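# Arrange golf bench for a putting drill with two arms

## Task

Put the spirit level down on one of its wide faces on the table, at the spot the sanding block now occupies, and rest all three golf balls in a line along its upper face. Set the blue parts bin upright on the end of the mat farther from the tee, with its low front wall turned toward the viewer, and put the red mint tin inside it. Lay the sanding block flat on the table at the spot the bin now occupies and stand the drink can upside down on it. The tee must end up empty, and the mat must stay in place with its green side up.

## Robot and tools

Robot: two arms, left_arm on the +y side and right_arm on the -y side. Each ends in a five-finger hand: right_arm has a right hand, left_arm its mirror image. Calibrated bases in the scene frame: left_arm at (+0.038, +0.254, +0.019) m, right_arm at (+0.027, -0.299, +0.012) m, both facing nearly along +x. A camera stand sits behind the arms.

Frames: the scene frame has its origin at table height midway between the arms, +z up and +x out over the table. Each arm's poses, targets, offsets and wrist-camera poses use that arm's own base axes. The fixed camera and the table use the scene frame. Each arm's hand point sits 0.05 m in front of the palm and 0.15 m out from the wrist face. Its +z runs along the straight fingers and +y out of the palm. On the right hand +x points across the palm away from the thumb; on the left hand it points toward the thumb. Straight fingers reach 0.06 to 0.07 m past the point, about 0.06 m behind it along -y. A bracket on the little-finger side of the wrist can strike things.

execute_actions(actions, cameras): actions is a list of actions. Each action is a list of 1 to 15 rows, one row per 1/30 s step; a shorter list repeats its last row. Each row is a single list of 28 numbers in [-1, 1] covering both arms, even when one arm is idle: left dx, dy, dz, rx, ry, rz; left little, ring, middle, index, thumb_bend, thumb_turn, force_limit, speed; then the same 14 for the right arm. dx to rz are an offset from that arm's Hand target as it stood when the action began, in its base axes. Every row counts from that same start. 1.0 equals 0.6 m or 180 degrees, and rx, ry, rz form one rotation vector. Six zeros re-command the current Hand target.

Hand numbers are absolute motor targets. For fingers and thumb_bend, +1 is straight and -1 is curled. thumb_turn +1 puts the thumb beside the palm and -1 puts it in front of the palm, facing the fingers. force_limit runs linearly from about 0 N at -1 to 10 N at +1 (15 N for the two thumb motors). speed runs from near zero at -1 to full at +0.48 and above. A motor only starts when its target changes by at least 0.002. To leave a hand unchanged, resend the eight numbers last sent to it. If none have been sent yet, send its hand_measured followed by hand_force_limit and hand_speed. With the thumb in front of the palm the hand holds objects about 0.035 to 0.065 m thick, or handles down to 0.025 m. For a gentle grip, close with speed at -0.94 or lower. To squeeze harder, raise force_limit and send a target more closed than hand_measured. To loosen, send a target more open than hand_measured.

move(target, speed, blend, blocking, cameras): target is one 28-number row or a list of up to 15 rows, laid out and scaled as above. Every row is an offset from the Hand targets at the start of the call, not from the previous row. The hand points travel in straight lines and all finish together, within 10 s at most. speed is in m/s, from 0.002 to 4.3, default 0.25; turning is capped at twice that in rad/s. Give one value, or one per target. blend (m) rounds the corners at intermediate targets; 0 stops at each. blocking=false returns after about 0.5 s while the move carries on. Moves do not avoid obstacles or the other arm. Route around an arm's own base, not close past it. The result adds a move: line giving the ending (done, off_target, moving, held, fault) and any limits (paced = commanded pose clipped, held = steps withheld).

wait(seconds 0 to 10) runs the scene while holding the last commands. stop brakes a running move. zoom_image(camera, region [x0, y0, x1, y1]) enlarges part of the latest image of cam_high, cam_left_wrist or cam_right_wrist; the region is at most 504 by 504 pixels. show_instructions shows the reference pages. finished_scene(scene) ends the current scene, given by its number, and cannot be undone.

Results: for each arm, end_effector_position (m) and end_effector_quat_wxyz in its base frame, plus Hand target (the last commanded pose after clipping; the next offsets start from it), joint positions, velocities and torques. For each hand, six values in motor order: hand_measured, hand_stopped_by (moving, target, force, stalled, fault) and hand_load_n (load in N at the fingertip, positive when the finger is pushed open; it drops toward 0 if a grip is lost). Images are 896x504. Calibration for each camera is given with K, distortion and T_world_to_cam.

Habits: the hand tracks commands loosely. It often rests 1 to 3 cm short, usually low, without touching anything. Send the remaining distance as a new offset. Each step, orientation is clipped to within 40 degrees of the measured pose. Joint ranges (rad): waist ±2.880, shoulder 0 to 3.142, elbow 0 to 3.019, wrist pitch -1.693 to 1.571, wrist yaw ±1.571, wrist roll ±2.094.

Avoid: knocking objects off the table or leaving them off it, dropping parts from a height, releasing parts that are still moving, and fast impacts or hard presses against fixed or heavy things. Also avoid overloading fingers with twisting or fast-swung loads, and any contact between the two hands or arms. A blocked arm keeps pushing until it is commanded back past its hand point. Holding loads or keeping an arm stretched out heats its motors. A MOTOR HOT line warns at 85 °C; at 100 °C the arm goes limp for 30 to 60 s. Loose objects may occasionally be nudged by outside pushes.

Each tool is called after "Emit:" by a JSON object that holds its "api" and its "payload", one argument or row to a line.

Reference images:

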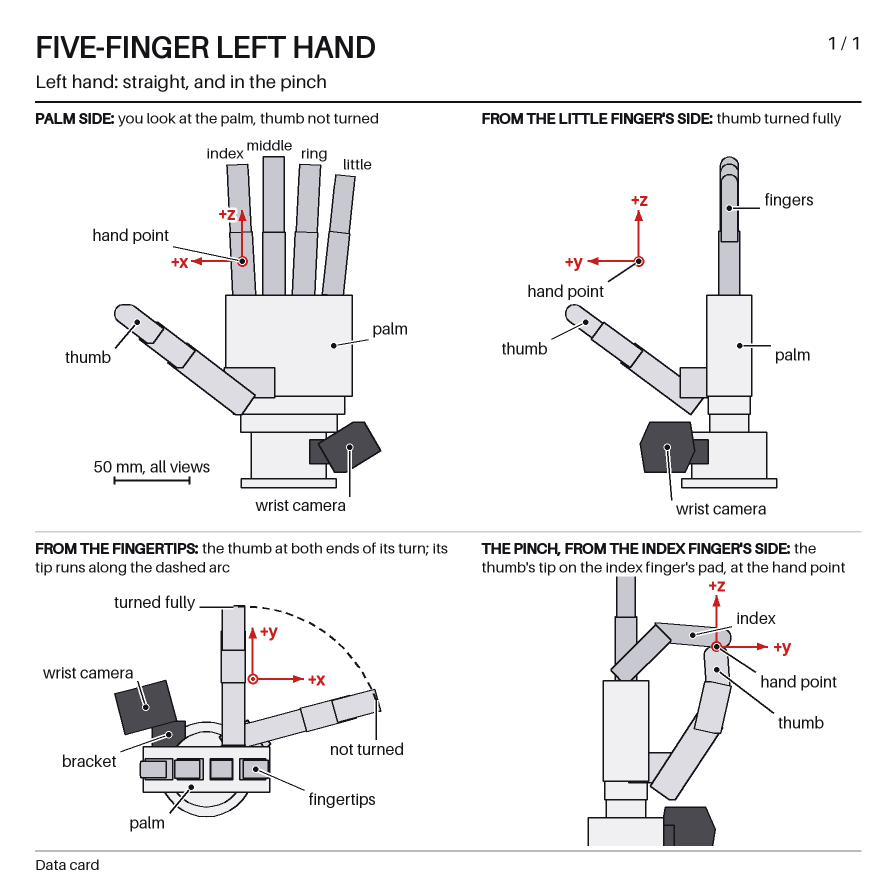

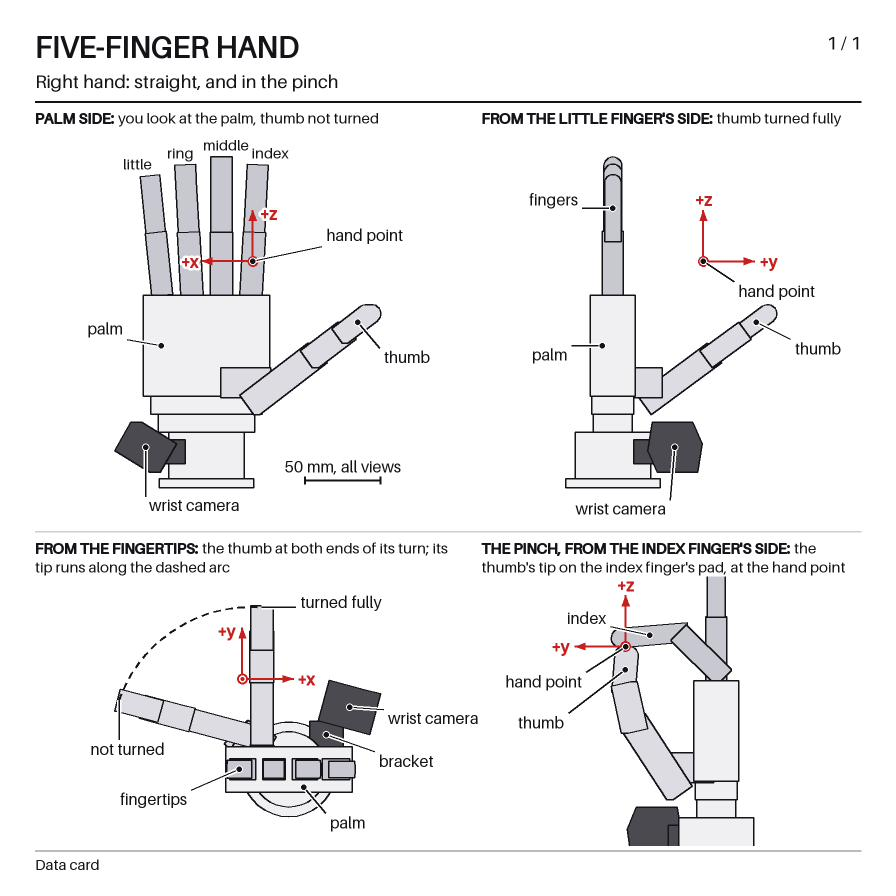

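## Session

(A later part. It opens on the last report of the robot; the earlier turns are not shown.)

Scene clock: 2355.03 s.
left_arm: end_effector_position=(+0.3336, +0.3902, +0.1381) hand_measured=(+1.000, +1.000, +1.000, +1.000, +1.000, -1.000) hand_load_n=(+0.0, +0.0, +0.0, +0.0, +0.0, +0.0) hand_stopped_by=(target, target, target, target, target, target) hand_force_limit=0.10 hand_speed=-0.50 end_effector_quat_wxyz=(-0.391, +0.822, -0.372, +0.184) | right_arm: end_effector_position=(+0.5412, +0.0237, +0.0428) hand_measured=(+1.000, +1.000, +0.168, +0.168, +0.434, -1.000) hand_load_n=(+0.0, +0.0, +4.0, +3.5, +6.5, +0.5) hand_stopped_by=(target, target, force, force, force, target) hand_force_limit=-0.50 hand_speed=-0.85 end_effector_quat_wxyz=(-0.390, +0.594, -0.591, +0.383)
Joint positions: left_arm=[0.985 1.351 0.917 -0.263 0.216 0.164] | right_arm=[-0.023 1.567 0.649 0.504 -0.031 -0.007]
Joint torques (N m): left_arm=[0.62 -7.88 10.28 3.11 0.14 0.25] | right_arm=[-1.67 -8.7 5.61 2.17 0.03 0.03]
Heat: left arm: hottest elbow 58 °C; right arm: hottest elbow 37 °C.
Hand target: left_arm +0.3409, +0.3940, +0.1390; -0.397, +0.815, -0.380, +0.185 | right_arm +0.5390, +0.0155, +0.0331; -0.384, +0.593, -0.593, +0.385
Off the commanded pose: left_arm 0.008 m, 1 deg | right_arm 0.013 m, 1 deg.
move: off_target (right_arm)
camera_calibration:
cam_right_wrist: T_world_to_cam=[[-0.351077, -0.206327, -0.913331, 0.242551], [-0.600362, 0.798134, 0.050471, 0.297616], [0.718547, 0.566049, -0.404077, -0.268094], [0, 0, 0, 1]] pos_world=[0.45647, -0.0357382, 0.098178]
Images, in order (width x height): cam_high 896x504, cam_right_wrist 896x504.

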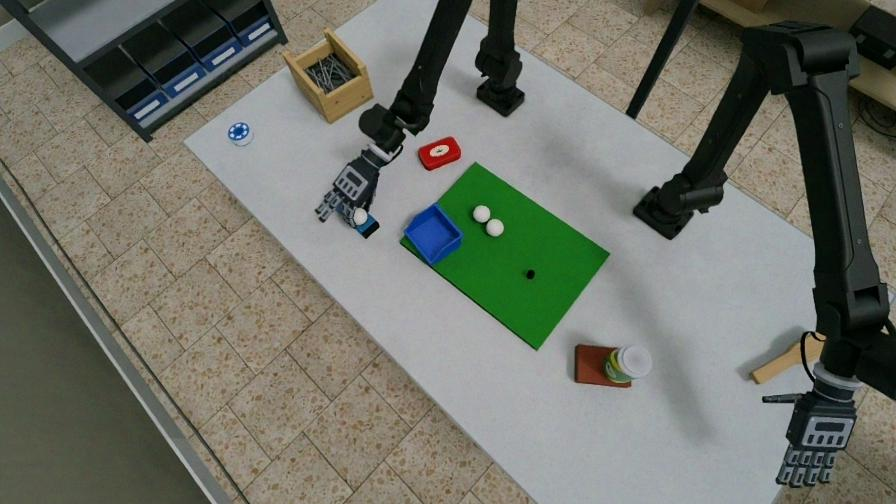

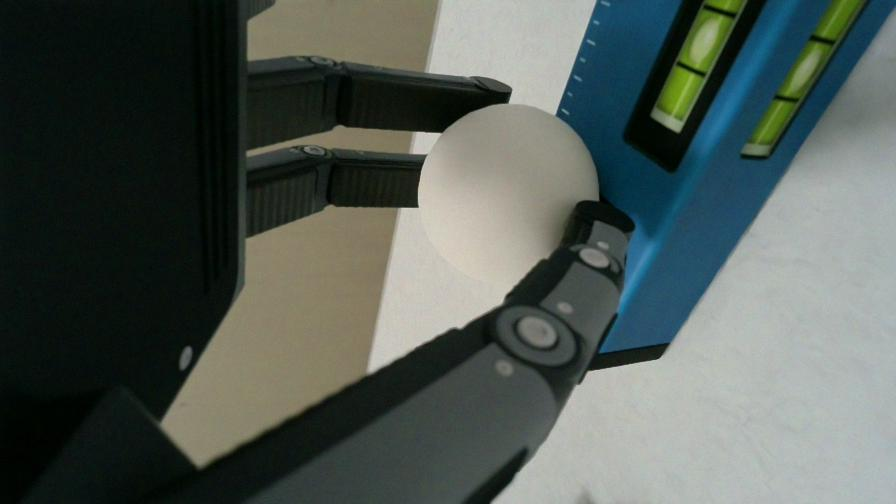

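Emit:
{"api": "move", "payload": {
  "target": [
    [0,0,0,0,0,0,1,1,1,1,1,-1,0.1,-0.5,0.001,0.005,0.012,0,0,0,1,1,-0.1,-0.1,-0.1,-1,-0.5,-0.85]
  ],
  "speed": 0.06,
  "cameras": []
}}

Emit:
{"api": "move", "payload": {
  "target": [
    [0,0,0,0,0,0,1,1,1,1,1,-1,0.1,-0.5,0,0,0,0,0,0,1,1,0.4,0.4,0.62,-1,-0.5,-0.8]
  ],
  "cameras": ["cam_high","cam_right_wrist"]
}}

Scene clock: 2379.17 s.
left_arm: end_effector_position=(+0.3336, +0.3902, +0.1381) hand_measured=(+1.000, +1.000, +1.000, +1.000, +1.000, -1.000) hand_load_n=(+0.0, +0.0, +0.0, +0.0, +0.0, +0.0) hand_stopped_by=(target, target, target, target, target, target) hand_force_limit=0.10 hand_speed=-0.50 end_effector_quat_wxyz=(-0.391, +0.822, -0.372, +0.184) | right_arm: end_effector_position=(+0.5412, +0.0234, +0.0427) hand_measured=(+1.000, +1.000, +0.168, +0.168, +0.434, -1.000) hand_load_n=(+0.0, +0.0, +4.5, +4.0, +6.0, +0.0) hand_stopped_by=(target, target, force, force, force, target) hand_force_limit=-0.50 hand_speed=-0.85 end_effector_quat_wxyz=(-0.389, +0.593, -0.591, +0.383)
Joint positions: left_arm=[0.985 1.351 0.917 -0.263 0.216 0.164] | right_arm=[-0.023 1.567 0.649 0.504 -0.029 -0.007]
Joint torques (N m): left_arm=[0.62 -7.88 10.26 3.12 0.14 0.26] | right_arm=[-1.03 -10.05 6.11 1.29 0.23 0.06]
Heat: left arm: hottest elbow 58 °C; right arm: hottest elbow 36 °C.
Hand target: left_arm +0.3409, +0.3940, +0.1390; -0.397, +0.815, -0.380, +0.185 | right_arm +0.5396, +0.0185, +0.0403; -0.384, +0.593, -0.593, +0.385
Off the commanded pose: left_arm 0.008 m, 1 deg | right_arm 0.006 m, 1 deg.
move: done
No camera images: "cameras" was empty.

Scene clock: 2380.10 s.
left_arm: end_effector_position=(+0.3336, +0.3902, +0.1381) hand_measured=(+1.000, +1.000, +1.000, +1.000, +1.000, -1.000) hand_load_n=(+0.0, +0.0, +0.0, +0.0, +0.0, +0.0) hand_stopped_by=(target, target, target, target, target, target) hand_force_limit=0.10 hand_speed=-0.50 end_effector_quat_wxyz=(-0.391, +0.822, -0.372, +0.184) | right_arm: end_effector_position=(+0.5412, +0.0234, +0.0427) hand_measured=(+1.000, +1.000, +0.400, +0.400, +0.620, -1.000) hand_load_n=(+0.0, +0.0, +0.0, +0.0, +0.0, +0.0) hand_stopped_by=(target, target, target, target, target, target) hand_force_limit=-0.50 hand_speed=-0.80 end_effector_quat_wxyz=(-0.389, +0.593, -0.591, +0.383)
Joint positions: left_arm=[0.985 1.351 0.917 -0.263 0.216 0.164] | right_arm=[-0.023 1.567 0.649 0.504 -0.029 -0.007]
Joint torques (N m): left_arm=[0.62 -7.88 10.26 3.12 0.14 0.26] | right_arm=[-1.08 -10.05 6.11 1.29 0.24 0.06]
Heat: left arm: hottest elbow 58 °C; right arm: hottest elbow 36 °C.
Hand target: left_arm +0.3409, +0.3940, +0.1390; -0.397, +0.815, -0.380, +0.185 | right_arm +0.5396, +0.0185, +0.0403; -0.384, +0.593, -0.593, +0.385
Off the commanded pose: left_arm 0.008 m, 1 deg | right_arm 0.006 m, 1 deg.
move: done
camera_calibration:
cam_right_wrist: T_world_to_cam=[[-0.3514, -0.206384, -0.913194, 0.242698], [-0.598998, 0.799196, 0.0498761, 0.297184], [0.719528, 0.564528, -0.40446, -0.268335], [0, 0, 0, 1]] pos_world=[0.456371, -0.035937, 0.0982774]
Images, in order (width x height): cam_high 896x504, cam_right_wrist 896x504.

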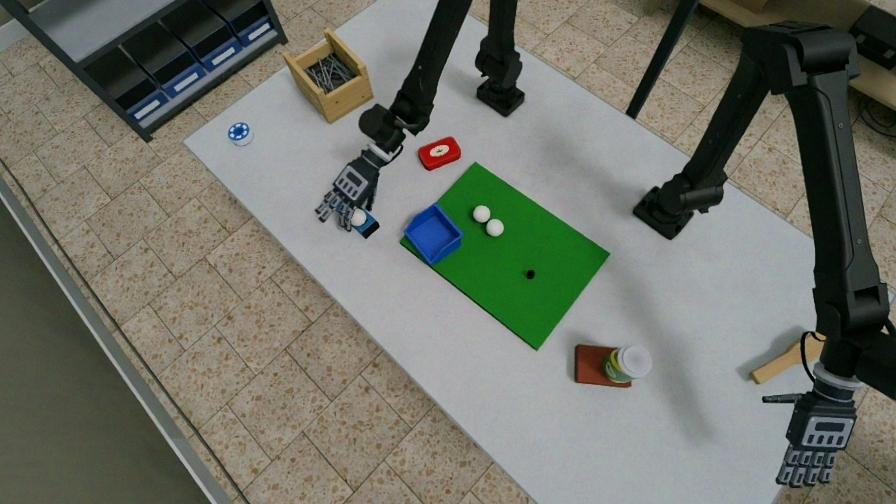

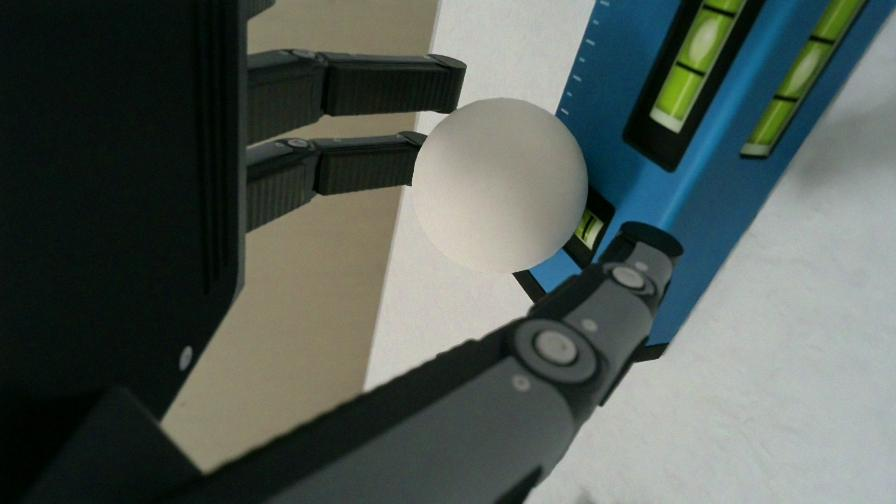

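Emit:
{"api": "move", "payload": {
  "target": [
    [0,0,0,0,0,0,1,1,1,1,1,-1,0.1,-0.5,0,0,0,0,0,0,1,1,1,1,0.75,-1,-0.5,-0.6]
  ],
  "cameras": ["cam_high","cam_right_wrist"]
}}

Emit:
{"api": "zoom_image", "payload": {
  "camera": "cam_high",
  "region": [300, 150, 420, 250]
}}

Scene clock: 2390.67 s.
left_arm: end_effector_position=(+0.3336, +0.3902, +0.1381) hand_measured=(+1.000, +1.000, +1.000, +1.000, +1.000, -1.000) hand_load_n=(+0.0, +0.0, +0.0, +0.0, -0.5, +0.0) hand_stopped_by=(target, target, target, target, target, target) hand_force_limit=0.10 hand_speed=-0.50 end_effector_quat_wxyz=(-0.391, +0.822, -0.372, +0.184) | right_arm: end_effector_position=(+0.5412, +0.0234, +0.0427) hand_measured=(+1.000, +1.000, +1.000, +1.000, +0.750, -1.000) hand_load_n=(+0.0, +0.0, +0.0, +0.0, +0.0, +0.0) hand_stopped_by=(target, target, target, target, target, target) hand_force_limit=-0.50 hand_speed=-0.60 end_effector_quat_wxyz=(-0.389, +0.593, -0.591, +0.383)
Joint positions: left_arm=[0.985 1.351 0.917 -0.263 0.216 0.164] | right_arm=[-0.023 1.567 0.649 0.504 -0.029 -0.007]
Joint torques (N m): left_arm=[0.62 -7.88 10.26 3.12 0.14 0.26] | right_arm=[-1.08 -10.05 6.09 1.31 0.24 0.06]
Heat: left arm: hottest elbow 58 °C; right arm: hottest elbow 36 °C.
Hand target: left_arm +0.3409, +0.3940, +0.1390; -0.397, +0.815, -0.380, +0.185 | right_arm +0.5396, +0.0185, +0.0403; -0.384, +0.593, -0.593, +0.385
Off the commanded pose: left_arm 0.008 m, 1 deg | right_arm 0.006 m, 1 deg.
move: done
camera_calibration:
cam_right_wrist: T_world_to_cam=[[-0.3514, -0.206384, -0.913194, 0.242698], [-0.598998, 0.799196, 0.0498761, 0.297184], [0.719528, 0.564528, -0.40446, -0.268335], [0, 0, 0, 1]] pos_world=[0.456371, -0.035937, 0.0982774]
Images, in order (width x height): cam_high 896x504, cam_right_wrist 896x504.

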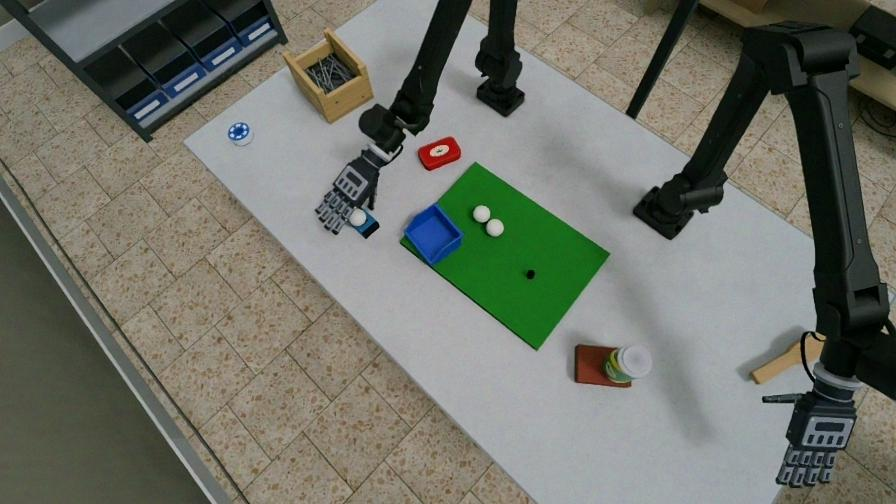

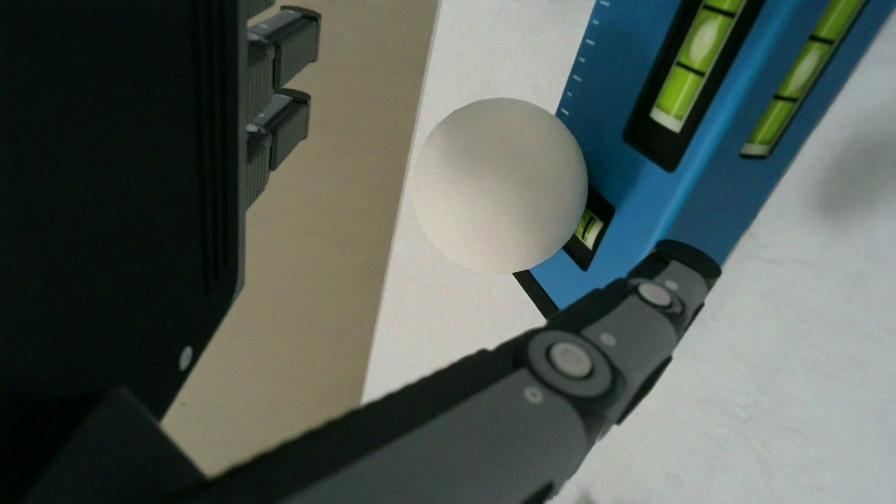

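Scaled by 4.200.

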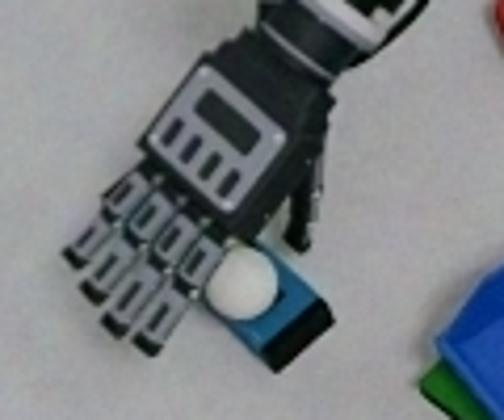

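Emit:
{"api": "move", "payload": {
  "target": [
    [0,0,0,0,0,0,1,1,1,1,1,-1,0.1,-0.5,-0.01,0,0.12,0,0,0,1,1,1,1,0.75,-1,-0.5,-0.6],
    [0,0,0,0,0,0,1,1,1,1,1,-1,0.1,-0.5,-0.15,-0.1,0.25,0,0,0,1,1,1,1,0.75,-1,-0.5,-0.6],
    [0,0,0,0,0,0,1,1,1,1,1,-1,0.1,-0.5,-0.2,-0.15,0.2,0,0,0,1,1,0.5,0.5,0.6,-1,-0.5,-0.6]
  ],
  "blend": [0.01,0.03,0],
  "speed": [0.06,0.25,0.2],
  "cameras": ["all"]
}}

Emit:
{"api": "zoom_image", "payload": {
  "camera": "cam_high",
  "region": [310, 130, 550, 290]
}}

Scene clock: 2479.93 s.
left_arm: end_effector_position=(+0.3336, +0.3902, +0.1381) hand_measured=(+1.000, +1.000, +1.000, +1.000, +1.000, -1.000) hand_load_n=(+0.0, +0.0, +0.0, +0.0, +0.0, +0.0) hand_stopped_by=(target, target, target, target, target, target) hand_force_limit=0.10 hand_speed=-0.50 end_effector_quat_wxyz=(-0.391, +0.822, -0.372, +0.184) | right_arm: end_effector_position=(+0.4191, -0.0675, +0.1561) hand_measured=(+1.000, +1.000, +0.500, +0.500, +0.600, -1.000) hand_load_n=(+0.0, -0.5, +0.0, +0.0, +0.0, +0.0) hand_stopped_by=(target, target, target, target, target, target) hand_force_limit=-0.50 hand_speed=-0.60 end_effector_quat_wxyz=(-0.384, +0.595, -0.597, +0.377)
Joint positions: left_arm=[0.985 1.351 0.917 -0.263 0.216 0.164] | right_arm=[-0.356 0.997 0.564 -0.027 -0.328 -0.146]
Joint torques (N m): left_arm=[0.62 -7.94 10.26 3.12 0.14 0.26] | right_arm=[-1.08 -6.01 8.58 1.59 -0.08 0.04]
Heat: left arm: hottest elbow 58 °C; right arm: hottest elbow 35 °C.
Hand target: left_arm +0.3409, +0.3940, +0.1390; -0.397, +0.815, -0.380, +0.185 | right_arm +0.4196, -0.0714, +0.1604; -0.385, +0.593, -0.593, +0.385
Off the commanded pose: left_arm 0.008 m, 1 deg | right_arm 0.006 m, 1 deg.
move: done; blend cut to 0.026 m at target 2
camera_calibration:
cam_left_wrist: T_world_to_cam=[[0.665834, 0.218478, 0.713395, -0.397857], [0.163464, -0.975652, 0.146228, 0.306592], [0.727973, 0.0192505, -0.685336, -0.0346419], [0, 0, 0, 1]] pos_world=[0.240008, 0.386717, 0.215255]
cam_right_wrist: T_world_to_cam=[[-0.370386, -0.199539, -0.907193, 0.291996], [-0.59411, 0.801652, 0.066236, 0.286609], [0.714036, 0.563505, -0.415469, -0.079448], [0, 0, 0, 1]] pos_world=[0.335157, -0.126727, 0.212904]

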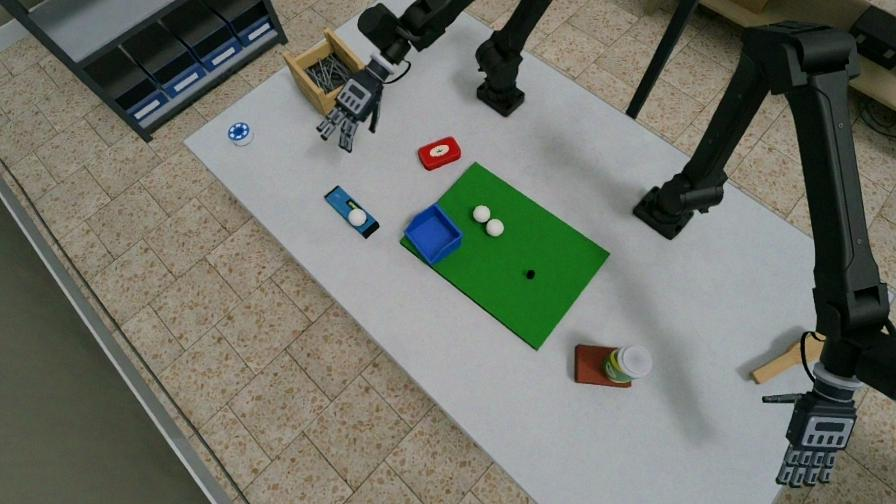

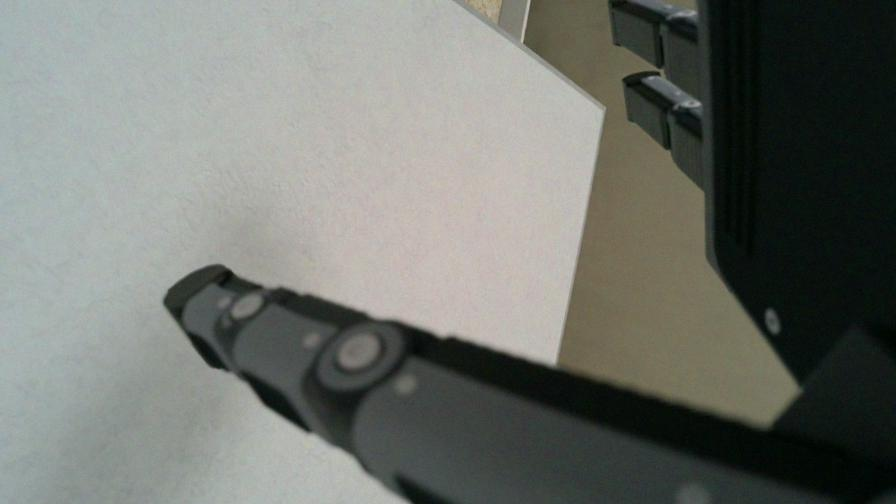

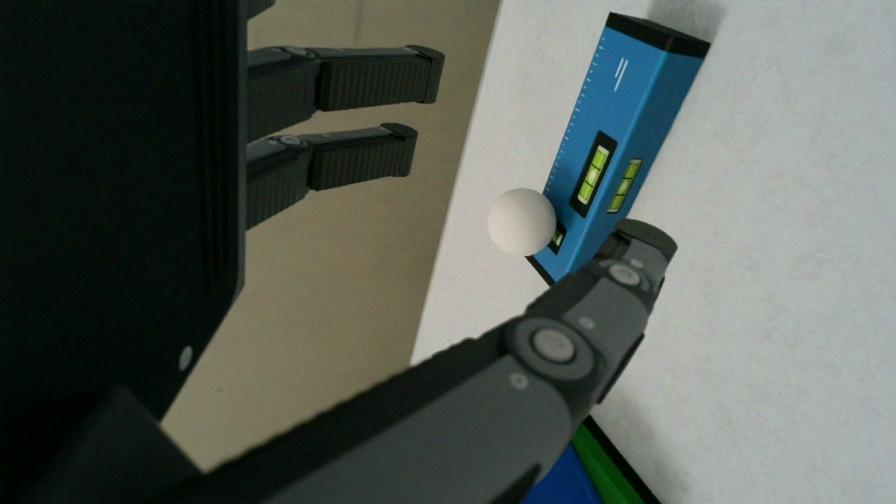

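Scaled by 2.100.

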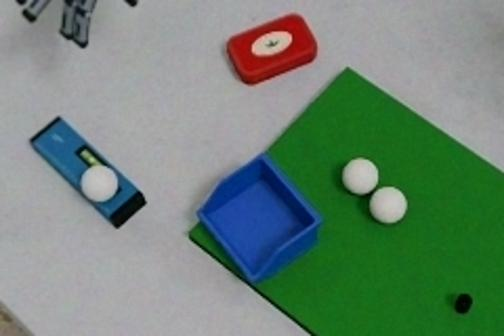

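Emit:
{"api": "move", "payload": {
  "target": [
    [0,0,0,0,0,0,1,1,1,1,1,-1,0.1,-0.5,-0.176,0.527,-0.033,0,0,-0.0444,0.5,0.5,0.5,0.5,0.6,-1,0.05,-0.6],
    [0,0,0,0,0,0,1,1,1,1,1,-1,0.1,-0.5,-0.176,0.527,-0.13,0,0,-0.0444,0.5,0.5,0.5,0.5,0.6,-1,0.05,-0.6]
  ],
  "blend": [0.01,0],
  "speed": [0.25,0.1],
  "cameras": ["cam_high","cam_right_wrist"]
}}

Emit:
{"api": "zoom_image", "payload": {
  "camera": "cam_high",
  "region": [400, 130, 560, 250]
}}

Scene clock: 2542.23 s.
left_arm: end_effector_position=(+0.3336, +0.3902, +0.1381) hand_measured=(+1.000, +1.000, +1.000, +1.000, +1.000, -1.000) hand_load_n=(+0.0, +0.0, +0.0, +0.0, +0.0, +0.0) hand_stopped_by=(target, target, target, target, target, target) hand_force_limit=0.10 hand_speed=-0.50 end_effector_quat_wxyz=(-0.391, +0.822, -0.372, +0.184) | right_arm: end_effector_position=(+0.3142, +0.2432, +0.0855) hand_measured=(+0.500, +0.500, +0.500, +0.500, +0.600, -1.000) hand_load_n=(+0.0, +0.0, +0.0, +0.0, +0.0, +0.0) hand_stopped_by=(target, target, target, target, target, target) hand_force_limit=0.05 hand_speed=-0.60 end_effector_quat_wxyz=(+0.353, -0.554, +0.632, -0.412)
Joint positions: left_arm=[0.985 1.351 0.917 -0.263 0.216 0.164] | right_arm=[0.977 1.145 0.5 -0.158 0.962 0.693]
Joint torques (N m): left_arm=[0.62 -7.88 10.28 3.11 0.14 0.26] | right_arm=[-0.21 -5.13 6.76 1.61 0.74 0.2]
Heat: left arm: hottest elbow 58 °C; right arm: hottest elbow 38 °C.
Hand target: left_arm +0.3409, +0.3940, +0.1390; -0.397, +0.815, -0.380, +0.185 | right_arm +0.3140, +0.2448, +0.0823; +0.357, -0.551, +0.633, -0.411
Off the commanded pose: left_arm 0.008 m, 1 deg | right_arm 0.004 m, 1 deg.
move: done
camera_calibration:
cam_right_wrist: T_world_to_cam=[[-0.387862, -0.166179, -0.906613, 0.248496], [-0.476495, 0.87813, 0.0428933, -0.0737305], [0.788997, 0.448634, -0.419776, -0.204099], [0, 0, 0, 1]] pos_world=[0.222283, 0.197605, 0.142776]
Images, in order (width x height): cam_high 896x504, cam_right_wrist 896x504.

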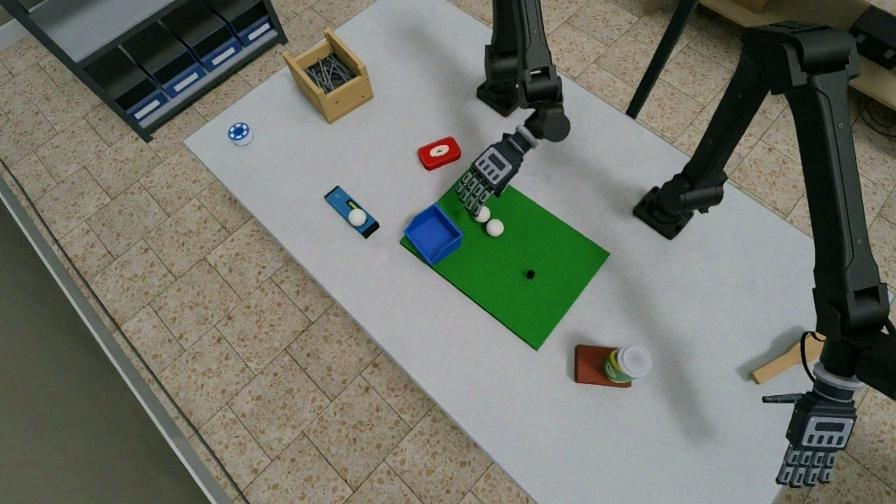

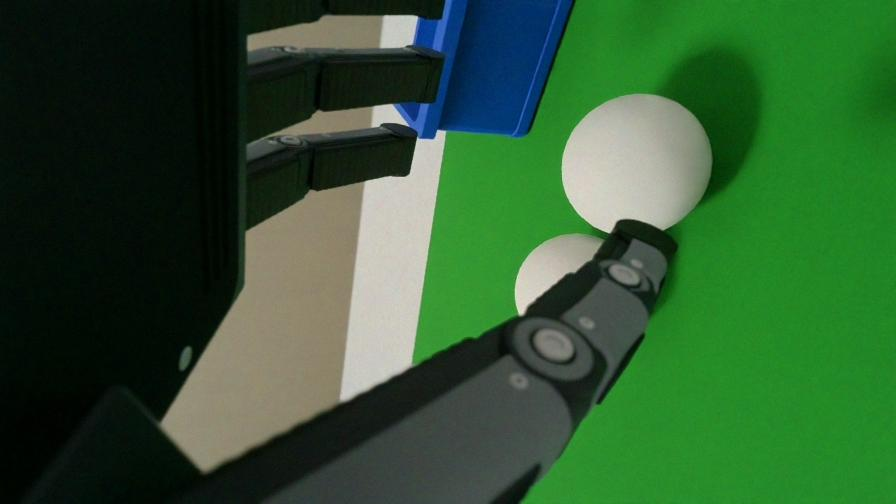

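Scaled by 3.150.

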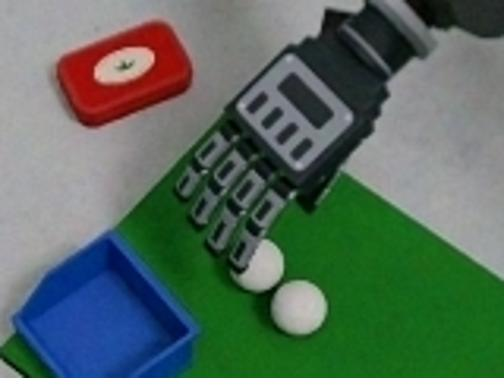

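Emit:
{"api": "move", "payload": {
  "target": [
    [0,0,0,0,0,0,1,1,1,1,1,-1,0.1,-0.5,0,0.001,-0.087,0,0,0,0.5,0.5,0.5,0.5,0.6,-1,0.05,-0.6]
  ],
  "speed": 0.08,
  "cameras": ["cam_high","cam_right_wrist"]
}}

Emit:
{"api": "zoom_image", "payload": {
  "camera": "cam_high",
  "region": [400, 130, 560, 250]
}}

Scene clock: 2554.13 s.
left_arm: end_effector_position=(+0.3336, +0.3902, +0.1381) hand_measured=(+1.000, +1.000, +1.000, +1.000, +1.000, -1.000) hand_load_n=(+0.0, +0.0, +0.0, +0.0, +0.0, +0.0) hand_stopped_by=(target, target, target, target, target, target) hand_force_limit=0.10 hand_speed=-0.50 end_effector_quat_wxyz=(-0.391, +0.822, -0.372, +0.184) | right_arm: end_effector_position=(+0.3150, +0.2443, +0.0328) hand_measured=(+0.500, +0.500, +0.500, +0.500, +0.600, -1.000) hand_load_n=(+0.0, +0.0, +0.0, +0.0, +0.0, +0.5) hand_stopped_by=(target, target, target, target, target, target) hand_force_limit=0.05 hand_speed=-0.60 end_effector_quat_wxyz=(+0.353, -0.553, +0.633, -0.412)
Joint positions: left_arm=[0.985 1.351 0.917 -0.263 0.216 0.164] | right_arm=[0.977 1.307 0.434 0.068 0.963 0.697]
Joint torques (N m): left_arm=[0.62 -7.82 10.26 3.11 0.14 0.26] | right_arm=[-0.15 -5.95 5.6 1.55 0.74 0.17]
Heat: left arm: hottest elbow 58 °C; right arm: hottest elbow 39 °C.
Hand target: left_arm +0.3409, +0.3940, +0.1390; -0.397, +0.815, -0.380, +0.185 | right_arm +0.3140, +0.2454, +0.0301; +0.357, -0.551, +0.633, -0.411
Off the commanded pose: left_arm 0.008 m, 1 deg | right_arm 0.003 m, 1 deg.
move: done
camera_calibration:
cam_right_wrist: T_world_to_cam=[[-0.388338, -0.163882, -0.906827, 0.200717], [-0.474676, 0.879039, 0.0444146, -0.0728598], [0.789858, 0.447697, -0.419156, -0.227539], [0, 0, 0, 1]] pos_world=[0.223085, 0.198809, 0.0898777]
Images, in order (width x height): cam_high 896x504, cam_right_wrist 896x504.

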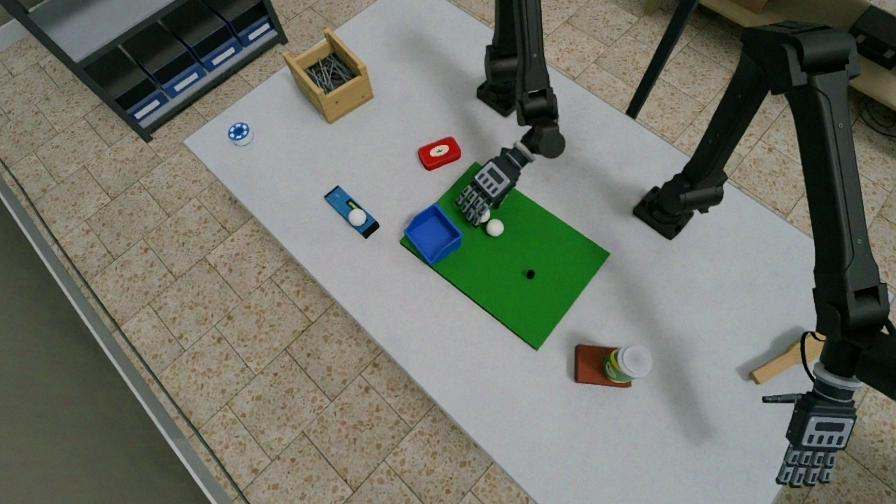

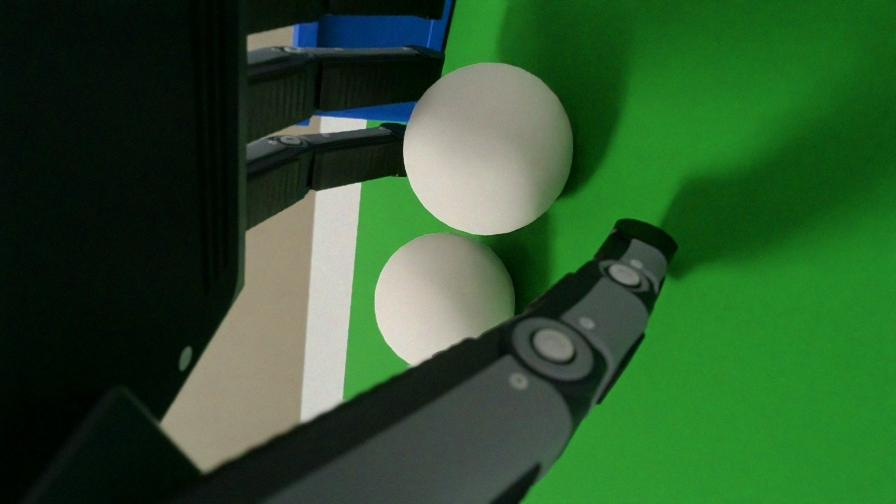

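Scaled by 3.150.

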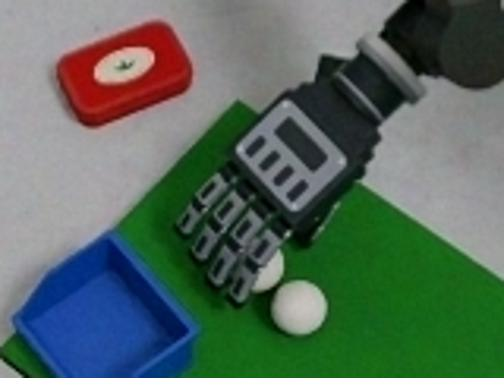

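Emit:
{"api": "move", "payload": {
  "target": [
    [0,0,0,0,0,0,1,1,1,1,1,-1,0.1,-0.5,0,-0.014,0,0,0,0,0.5,0.5,0.5,0.5,0.6,-1,0.05,-0.6]
  ],
  "speed": 0.08,
  "cameras": ["cam_right_wrist"]
}}

Scene clock: 2573.03 s.
left_arm: end_effector_position=(+0.3336, +0.3902, +0.1381) hand_measured=(+1.000, +1.000, +1.000, +1.000, +1.000, -1.000) hand_load_n=(+0.0, +0.0, +0.0, +0.0, +0.0, +0.0) hand_stopped_by=(target, target, target, target, target, target) hand_force_limit=0.10 hand_speed=-0.50 end_effector_quat_wxyz=(-0.391, +0.822, -0.372, +0.184) | right_arm: end_effector_position=(+0.3110, +0.2400, +0.0272) hand_measured=(+0.500, +0.500, +0.500, +0.500, +0.600, -1.000) hand_load_n=(+0.5, +0.0, +0.0, +0.0, +0.0, +0.0) hand_stopped_by=(target, target, target, target, target, target) hand_force_limit=0.05 hand_speed=-0.60 end_effector_quat_wxyz=(+0.352, -0.557, +0.631, -0.411)
Joint positions: left_arm=[0.985 1.351 0.917 -0.263 0.216 0.164] | right_arm=[0.977 1.307 0.415 0.086 0.957 0.691]
Joint torques (N m): left_arm=[0.62 -7.88 10.28 3.12 0.14 0.26] | right_arm=[-1.44 -7.24 5.42 1.59 0.53 0.03]
Heat: left arm: hottest elbow 58 °C; right arm: hottest elbow 37 °C.
Hand target: left_arm +0.3409, +0.3940, +0.1390; -0.397, +0.815, -0.380, +0.185 | right_arm +0.3141, +0.2370, +0.0302; +0.357, -0.550, +0.633, -0.411
Off the commanded pose: left_arm 0.008 m, 1 deg | right_arm 0.005 m, 1 deg.
move: done
camera_calibration:
cam_right_wrist: T_world_to_cam=[[-0.391638, -0.170171, -0.904246, 0.195905], [-0.480113, 0.876149, 0.0430584, -0.0682497], [0.784927, 0.451004, -0.424835, -0.223866], [0, 0, 0, 1]] pos_world=[0.219674, 0.194099, 0.0849788]
Images, in order (width x height): cam_right_wrist 896x504.

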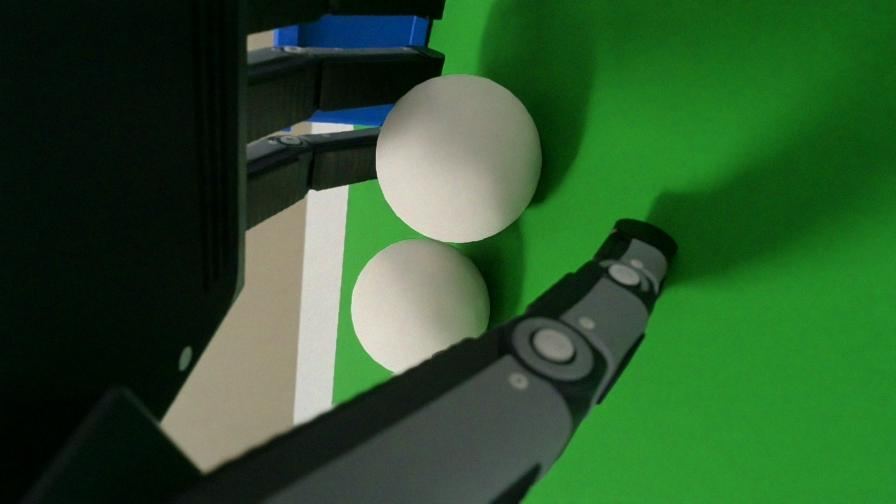

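Emit:
{"api": "move", "payload": {
  "target": [
    [0,0,0,0,0,0,1,1,1,1,1,-1,0.1,-0.5,0.003,0,0.01,0,0,0,0.5,0.5,0.5,0.5,0.6,-1,0.05,-0.6]
  ],
  "speed": 0.08,
  "cameras": ["cam_right_wrist"]
}}

Scene clock: 2590.00 s.
left_arm: end_effector_position=(+0.3336, +0.3902, +0.1381) hand_measured=(+1.000, +1.000, +1.000, +1.000, +1.000, -1.000) hand_load_n=(+0.0, +0.0, +0.0, +0.0, +0.0, +0.0) hand_stopped_by=(target, target, target, target, target, target) hand_force_limit=0.10 hand_speed=-0.50 end_effector_quat_wxyz=(-0.391, +0.822, -0.372, +0.184) | right_arm: end_effector_position=(+0.3117, +0.2406, +0.0309) hand_measured=(+0.500, +0.500, +0.500, +0.500, +0.600, -1.000) hand_load_n=(+0.0, -0.5, +0.0, -0.5, +0.0, +0.0) hand_stopped_by=(target, target, target, target, target, target) hand_force_limit=0.05 hand_speed=-0.60 end_effector_quat_wxyz=(+0.355, -0.556, +0.630, -0.409)
Joint positions: left_arm=[0.985 1.351 0.917 -0.263 0.216 0.164] | right_arm=[0.975 1.295 0.415 0.086 0.953 0.684]
Joint torques (N m): left_arm=[0.62 -7.88 10.28 3.11 0.14 0.25] | right_arm=[-1.67 -7.65 6.08 0.87 0.52 0.05]
Heat: left arm: hottest elbow 58 °C; right arm: hottest elbow 37 °C.
Hand target: left_arm +0.3409, +0.3940, +0.1390; -0.397, +0.815, -0.380, +0.185 | right_arm +0.3159, +0.2370, +0.0362; +0.357, -0.550, +0.633, -0.411
Off the commanded pose: left_arm 0.008 m, 1 deg | right_arm 0.008 m, 1 deg.
move: done
camera_calibration:
cam_right_wrist: T_world_to_cam=[[-0.387802, -0.166986, -0.90649, 0.197678], [-0.483448, 0.874175, 0.0457887, -0.0672189], [0.784785, 0.455998, -0.419736, -0.224407], [0, 0, 0, 1]] pos_world=[0.220275, 0.1941, 0.0880797]
Images, in order (width x height): cam_right_wrist 896x504.

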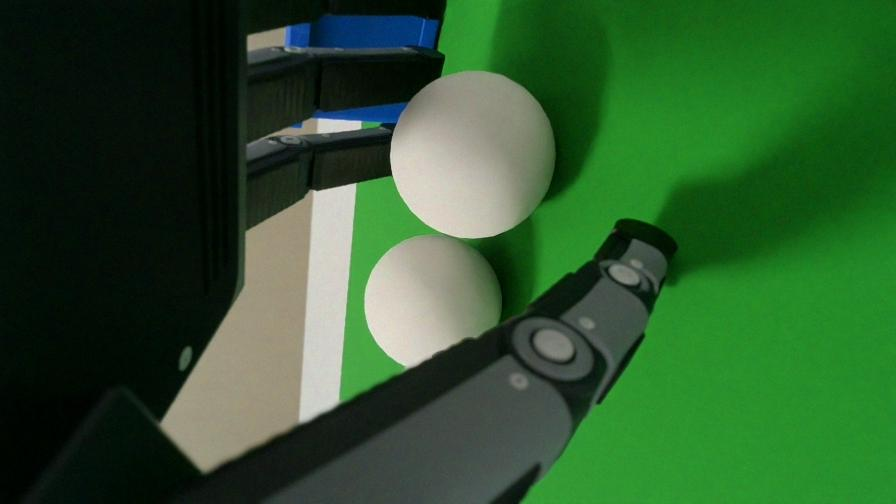

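Emit:
{"api": "move", "payload": {
  "target": [
    [0,0,0,0,0,0,1,1,1,1,1,-1,0.1,-0.5,0,0,0,0,0,0,0.5,0.5,-0.1,-0.1,-0.1,-1,-0.5,-0.85]
  ],
  "cameras": ["cam_high","cam_right_wrist"]
}}

Scene clock: 2598.00 s.
left_arm: end_effector_position=(+0.3336, +0.3902, +0.1381) hand_measured=(+1.000, +1.000, +1.000, +1.000, +1.000, -1.000) hand_load_n=(+0.0, +0.0, +0.0, +0.0, +0.0, +0.0) hand_stopped_by=(target, target, target, target, target, target) hand_force_limit=0.10 hand_speed=-0.50 end_effector_quat_wxyz=(-0.391, +0.822, -0.372, +0.184) | right_arm: end_effector_position=(+0.3120, +0.2402, +0.0309) hand_measured=(+0.500, +0.500, +0.168, +0.168, +0.432, -1.000) hand_load_n=(+0.0, +0.0, +3.0, +3.0, +5.5, +0.5) hand_stopped_by=(target, target, force, force, force, target) hand_force_limit=-0.50 hand_speed=-0.85 end_effector_quat_wxyz=(+0.355, -0.556, +0.631, -0.410)
Joint positions: left_arm=[0.985 1.351 0.917 -0.263 0.216 0.164] | right_arm=[0.973 1.294 0.415 0.086 0.953 0.683]
Joint torques (N m): left_arm=[0.67 -7.88 10.26 3.11 0.14 0.26] | right_arm=[-1.49 -7.59 6.08 0.87 0.53 0.03]
Heat: left arm: hottest elbow 58 °C; right arm: hottest elbow 37 °C.
Hand target: left_arm +0.3409, +0.3940, +0.1390; -0.397, +0.815, -0.380, +0.185 | right_arm +0.3159, +0.2370, +0.0361; +0.357, -0.550, +0.633, -0.411
Off the commanded pose: left_arm 0.008 m, 1 deg | right_arm 0.007 m, 1 deg.
move: done
camera_calibration:
cam_right_wrist: T_world_to_cam=[[-0.38807, -0.166788, -0.906412, 0.19785], [-0.482615, 0.87464, 0.045684, -0.0670811], [0.785165, 0.455177, -0.419917, -0.224373], [0, 0, 0, 1]] pos_world=[0.220575, 0.1938, 0.0881797]
Images, in order (width x height): cam_high 896x504, cam_right_wrist 896x504.

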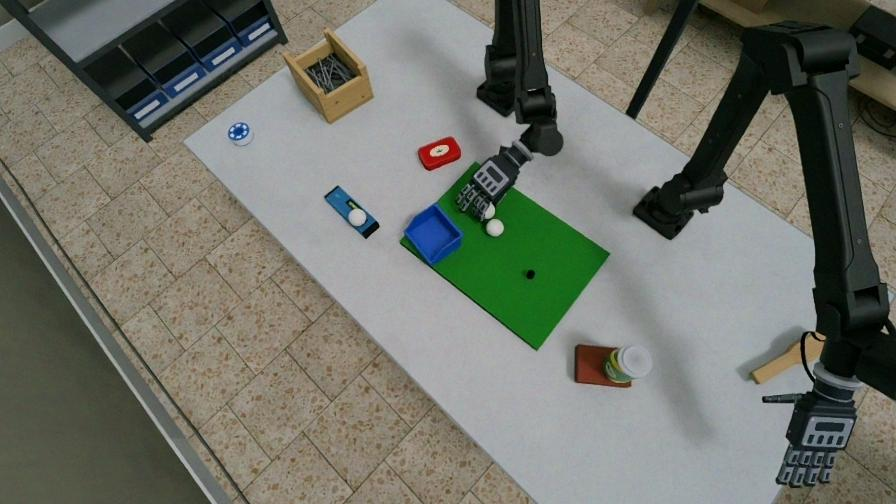

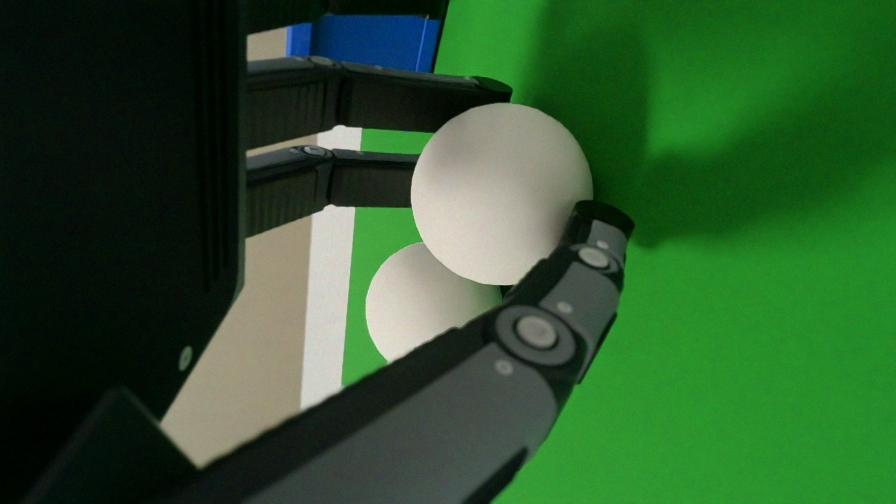

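Emit:
{"api": "move", "payload": {
  "target": [
    [0,0,0,0,0,0,1,1,1,1,1,-1,0.1,-0.5,-0.01,0,0.18,0,0,0,0.5,0.5,-0.1,-0.1,-0.1,-1,-0.5,-0.85],
    [0,0,0,0,0,0,1,1,1,1,1,-1,0.1,-0.5,0.365,-0.437,0.22,0,0,0.0444,0.5,0.5,-0.1,-0.1,-0.1,-1,-0.5,-0.85],
    [0,0,0,0,0,0,1,1,1,1,1,-1,0.1,-0.5,0.365,-0.437,0.08,0,0,0.0444,1,1,-0.1,-0.1,-0.1,-1,-0.5,-0.85]
  ],
  "blend": [0.03,0.02,0],
  "speed": 0.2,
  "cameras": ["cam_high","cam_right_wrist"]
}}

Emit:
{"api": "zoom_image", "payload": {
  "camera": "cam_high",
  "region": [300, 150, 420, 250]
}}

Scene clock: 2627.43 s.
left_arm: end_effector_position=(+0.3336, +0.3902, +0.1381) hand_measured=(+1.000, +1.000, +1.000, +1.000, +1.000, -1.000) hand_load_n=(+0.0, +0.0, +0.0, +0.0, +0.0, +0.0) hand_stopped_by=(target, target, target, target, target, target) hand_force_limit=0.10 hand_speed=-0.50 end_effector_quat_wxyz=(-0.391, +0.822, -0.372, +0.184) | right_arm: end_effector_position=(+0.5316, -0.0211, +0.0813) hand_measured=(+1.000, +1.000, +0.168, +0.168, +0.432, -1.000) hand_load_n=(+0.0, +0.0, +3.5, +3.5, +5.5, +0.5) hand_stopped_by=(target, target, force, force, force, target) hand_force_limit=-0.50 hand_speed=-0.85 end_effector_quat_wxyz=(-0.381, +0.596, -0.598, +0.376)
Joint positions: left_arm=[0.985 1.351 0.917 -0.263 0.216 0.164] | right_arm=[-0.137 1.447 0.684 0.318 -0.128 -0.053]
Joint torques (N m): left_arm=[0.62 -7.88 10.26 3.11 0.14 0.26] | right_arm=[-1.03 -9.29 7.06 2.28 -0.02 0.05]
Heat: left arm: hottest elbow 58 °C; right arm: hottest elbow 38 °C.
Hand target: left_arm +0.3409, +0.3940, +0.1390; -0.397, +0.815, -0.380, +0.185 | right_arm +0.5349, -0.0252, +0.0843; -0.385, +0.593, -0.593, +0.385
Off the commanded pose: left_arm 0.008 m, 1 deg | right_arm 0.006 m, 1 deg.
move: done
camera_calibration:
cam_right_wrist: T_world_to_cam=[[-0.376971, -0.202258, -0.903872, 0.278325], [-0.592758, 0.802536, 0.0676346, 0.32035], [0.71171, 0.561274, -0.422423, -0.215173], [0, 0, 0, 1]] pos_world=[0.447951, -0.0800283, 0.13901]
Images, in order (width x height): cam_high 896x504, cam_right_wrist 896x504.

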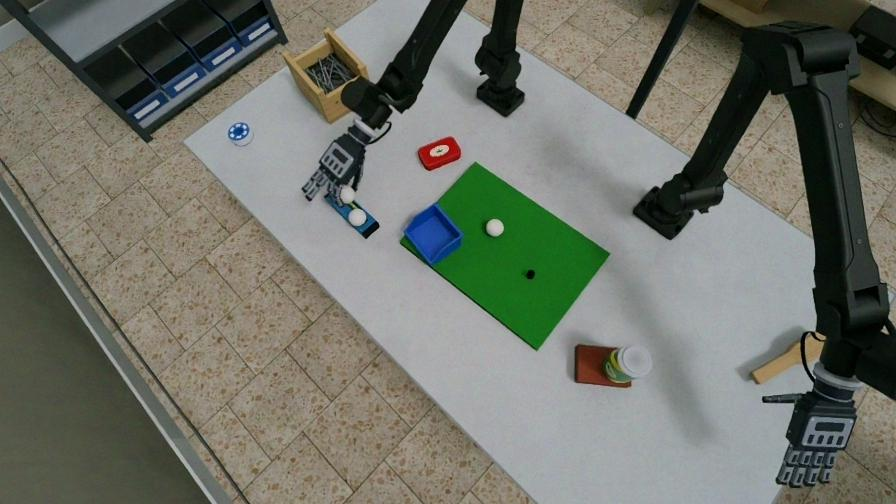

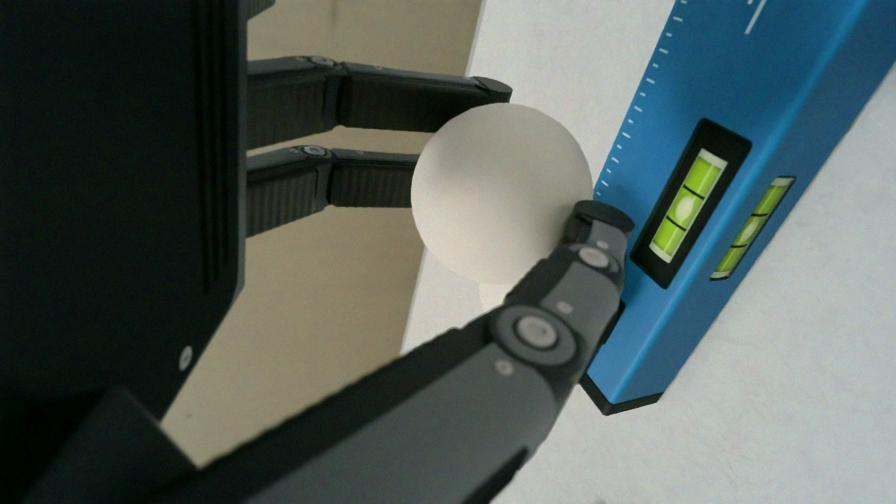

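Scaled by 4.200.

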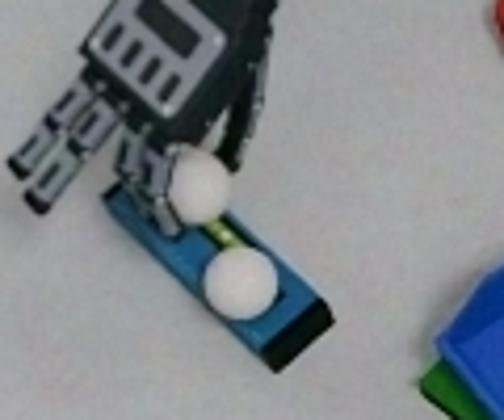

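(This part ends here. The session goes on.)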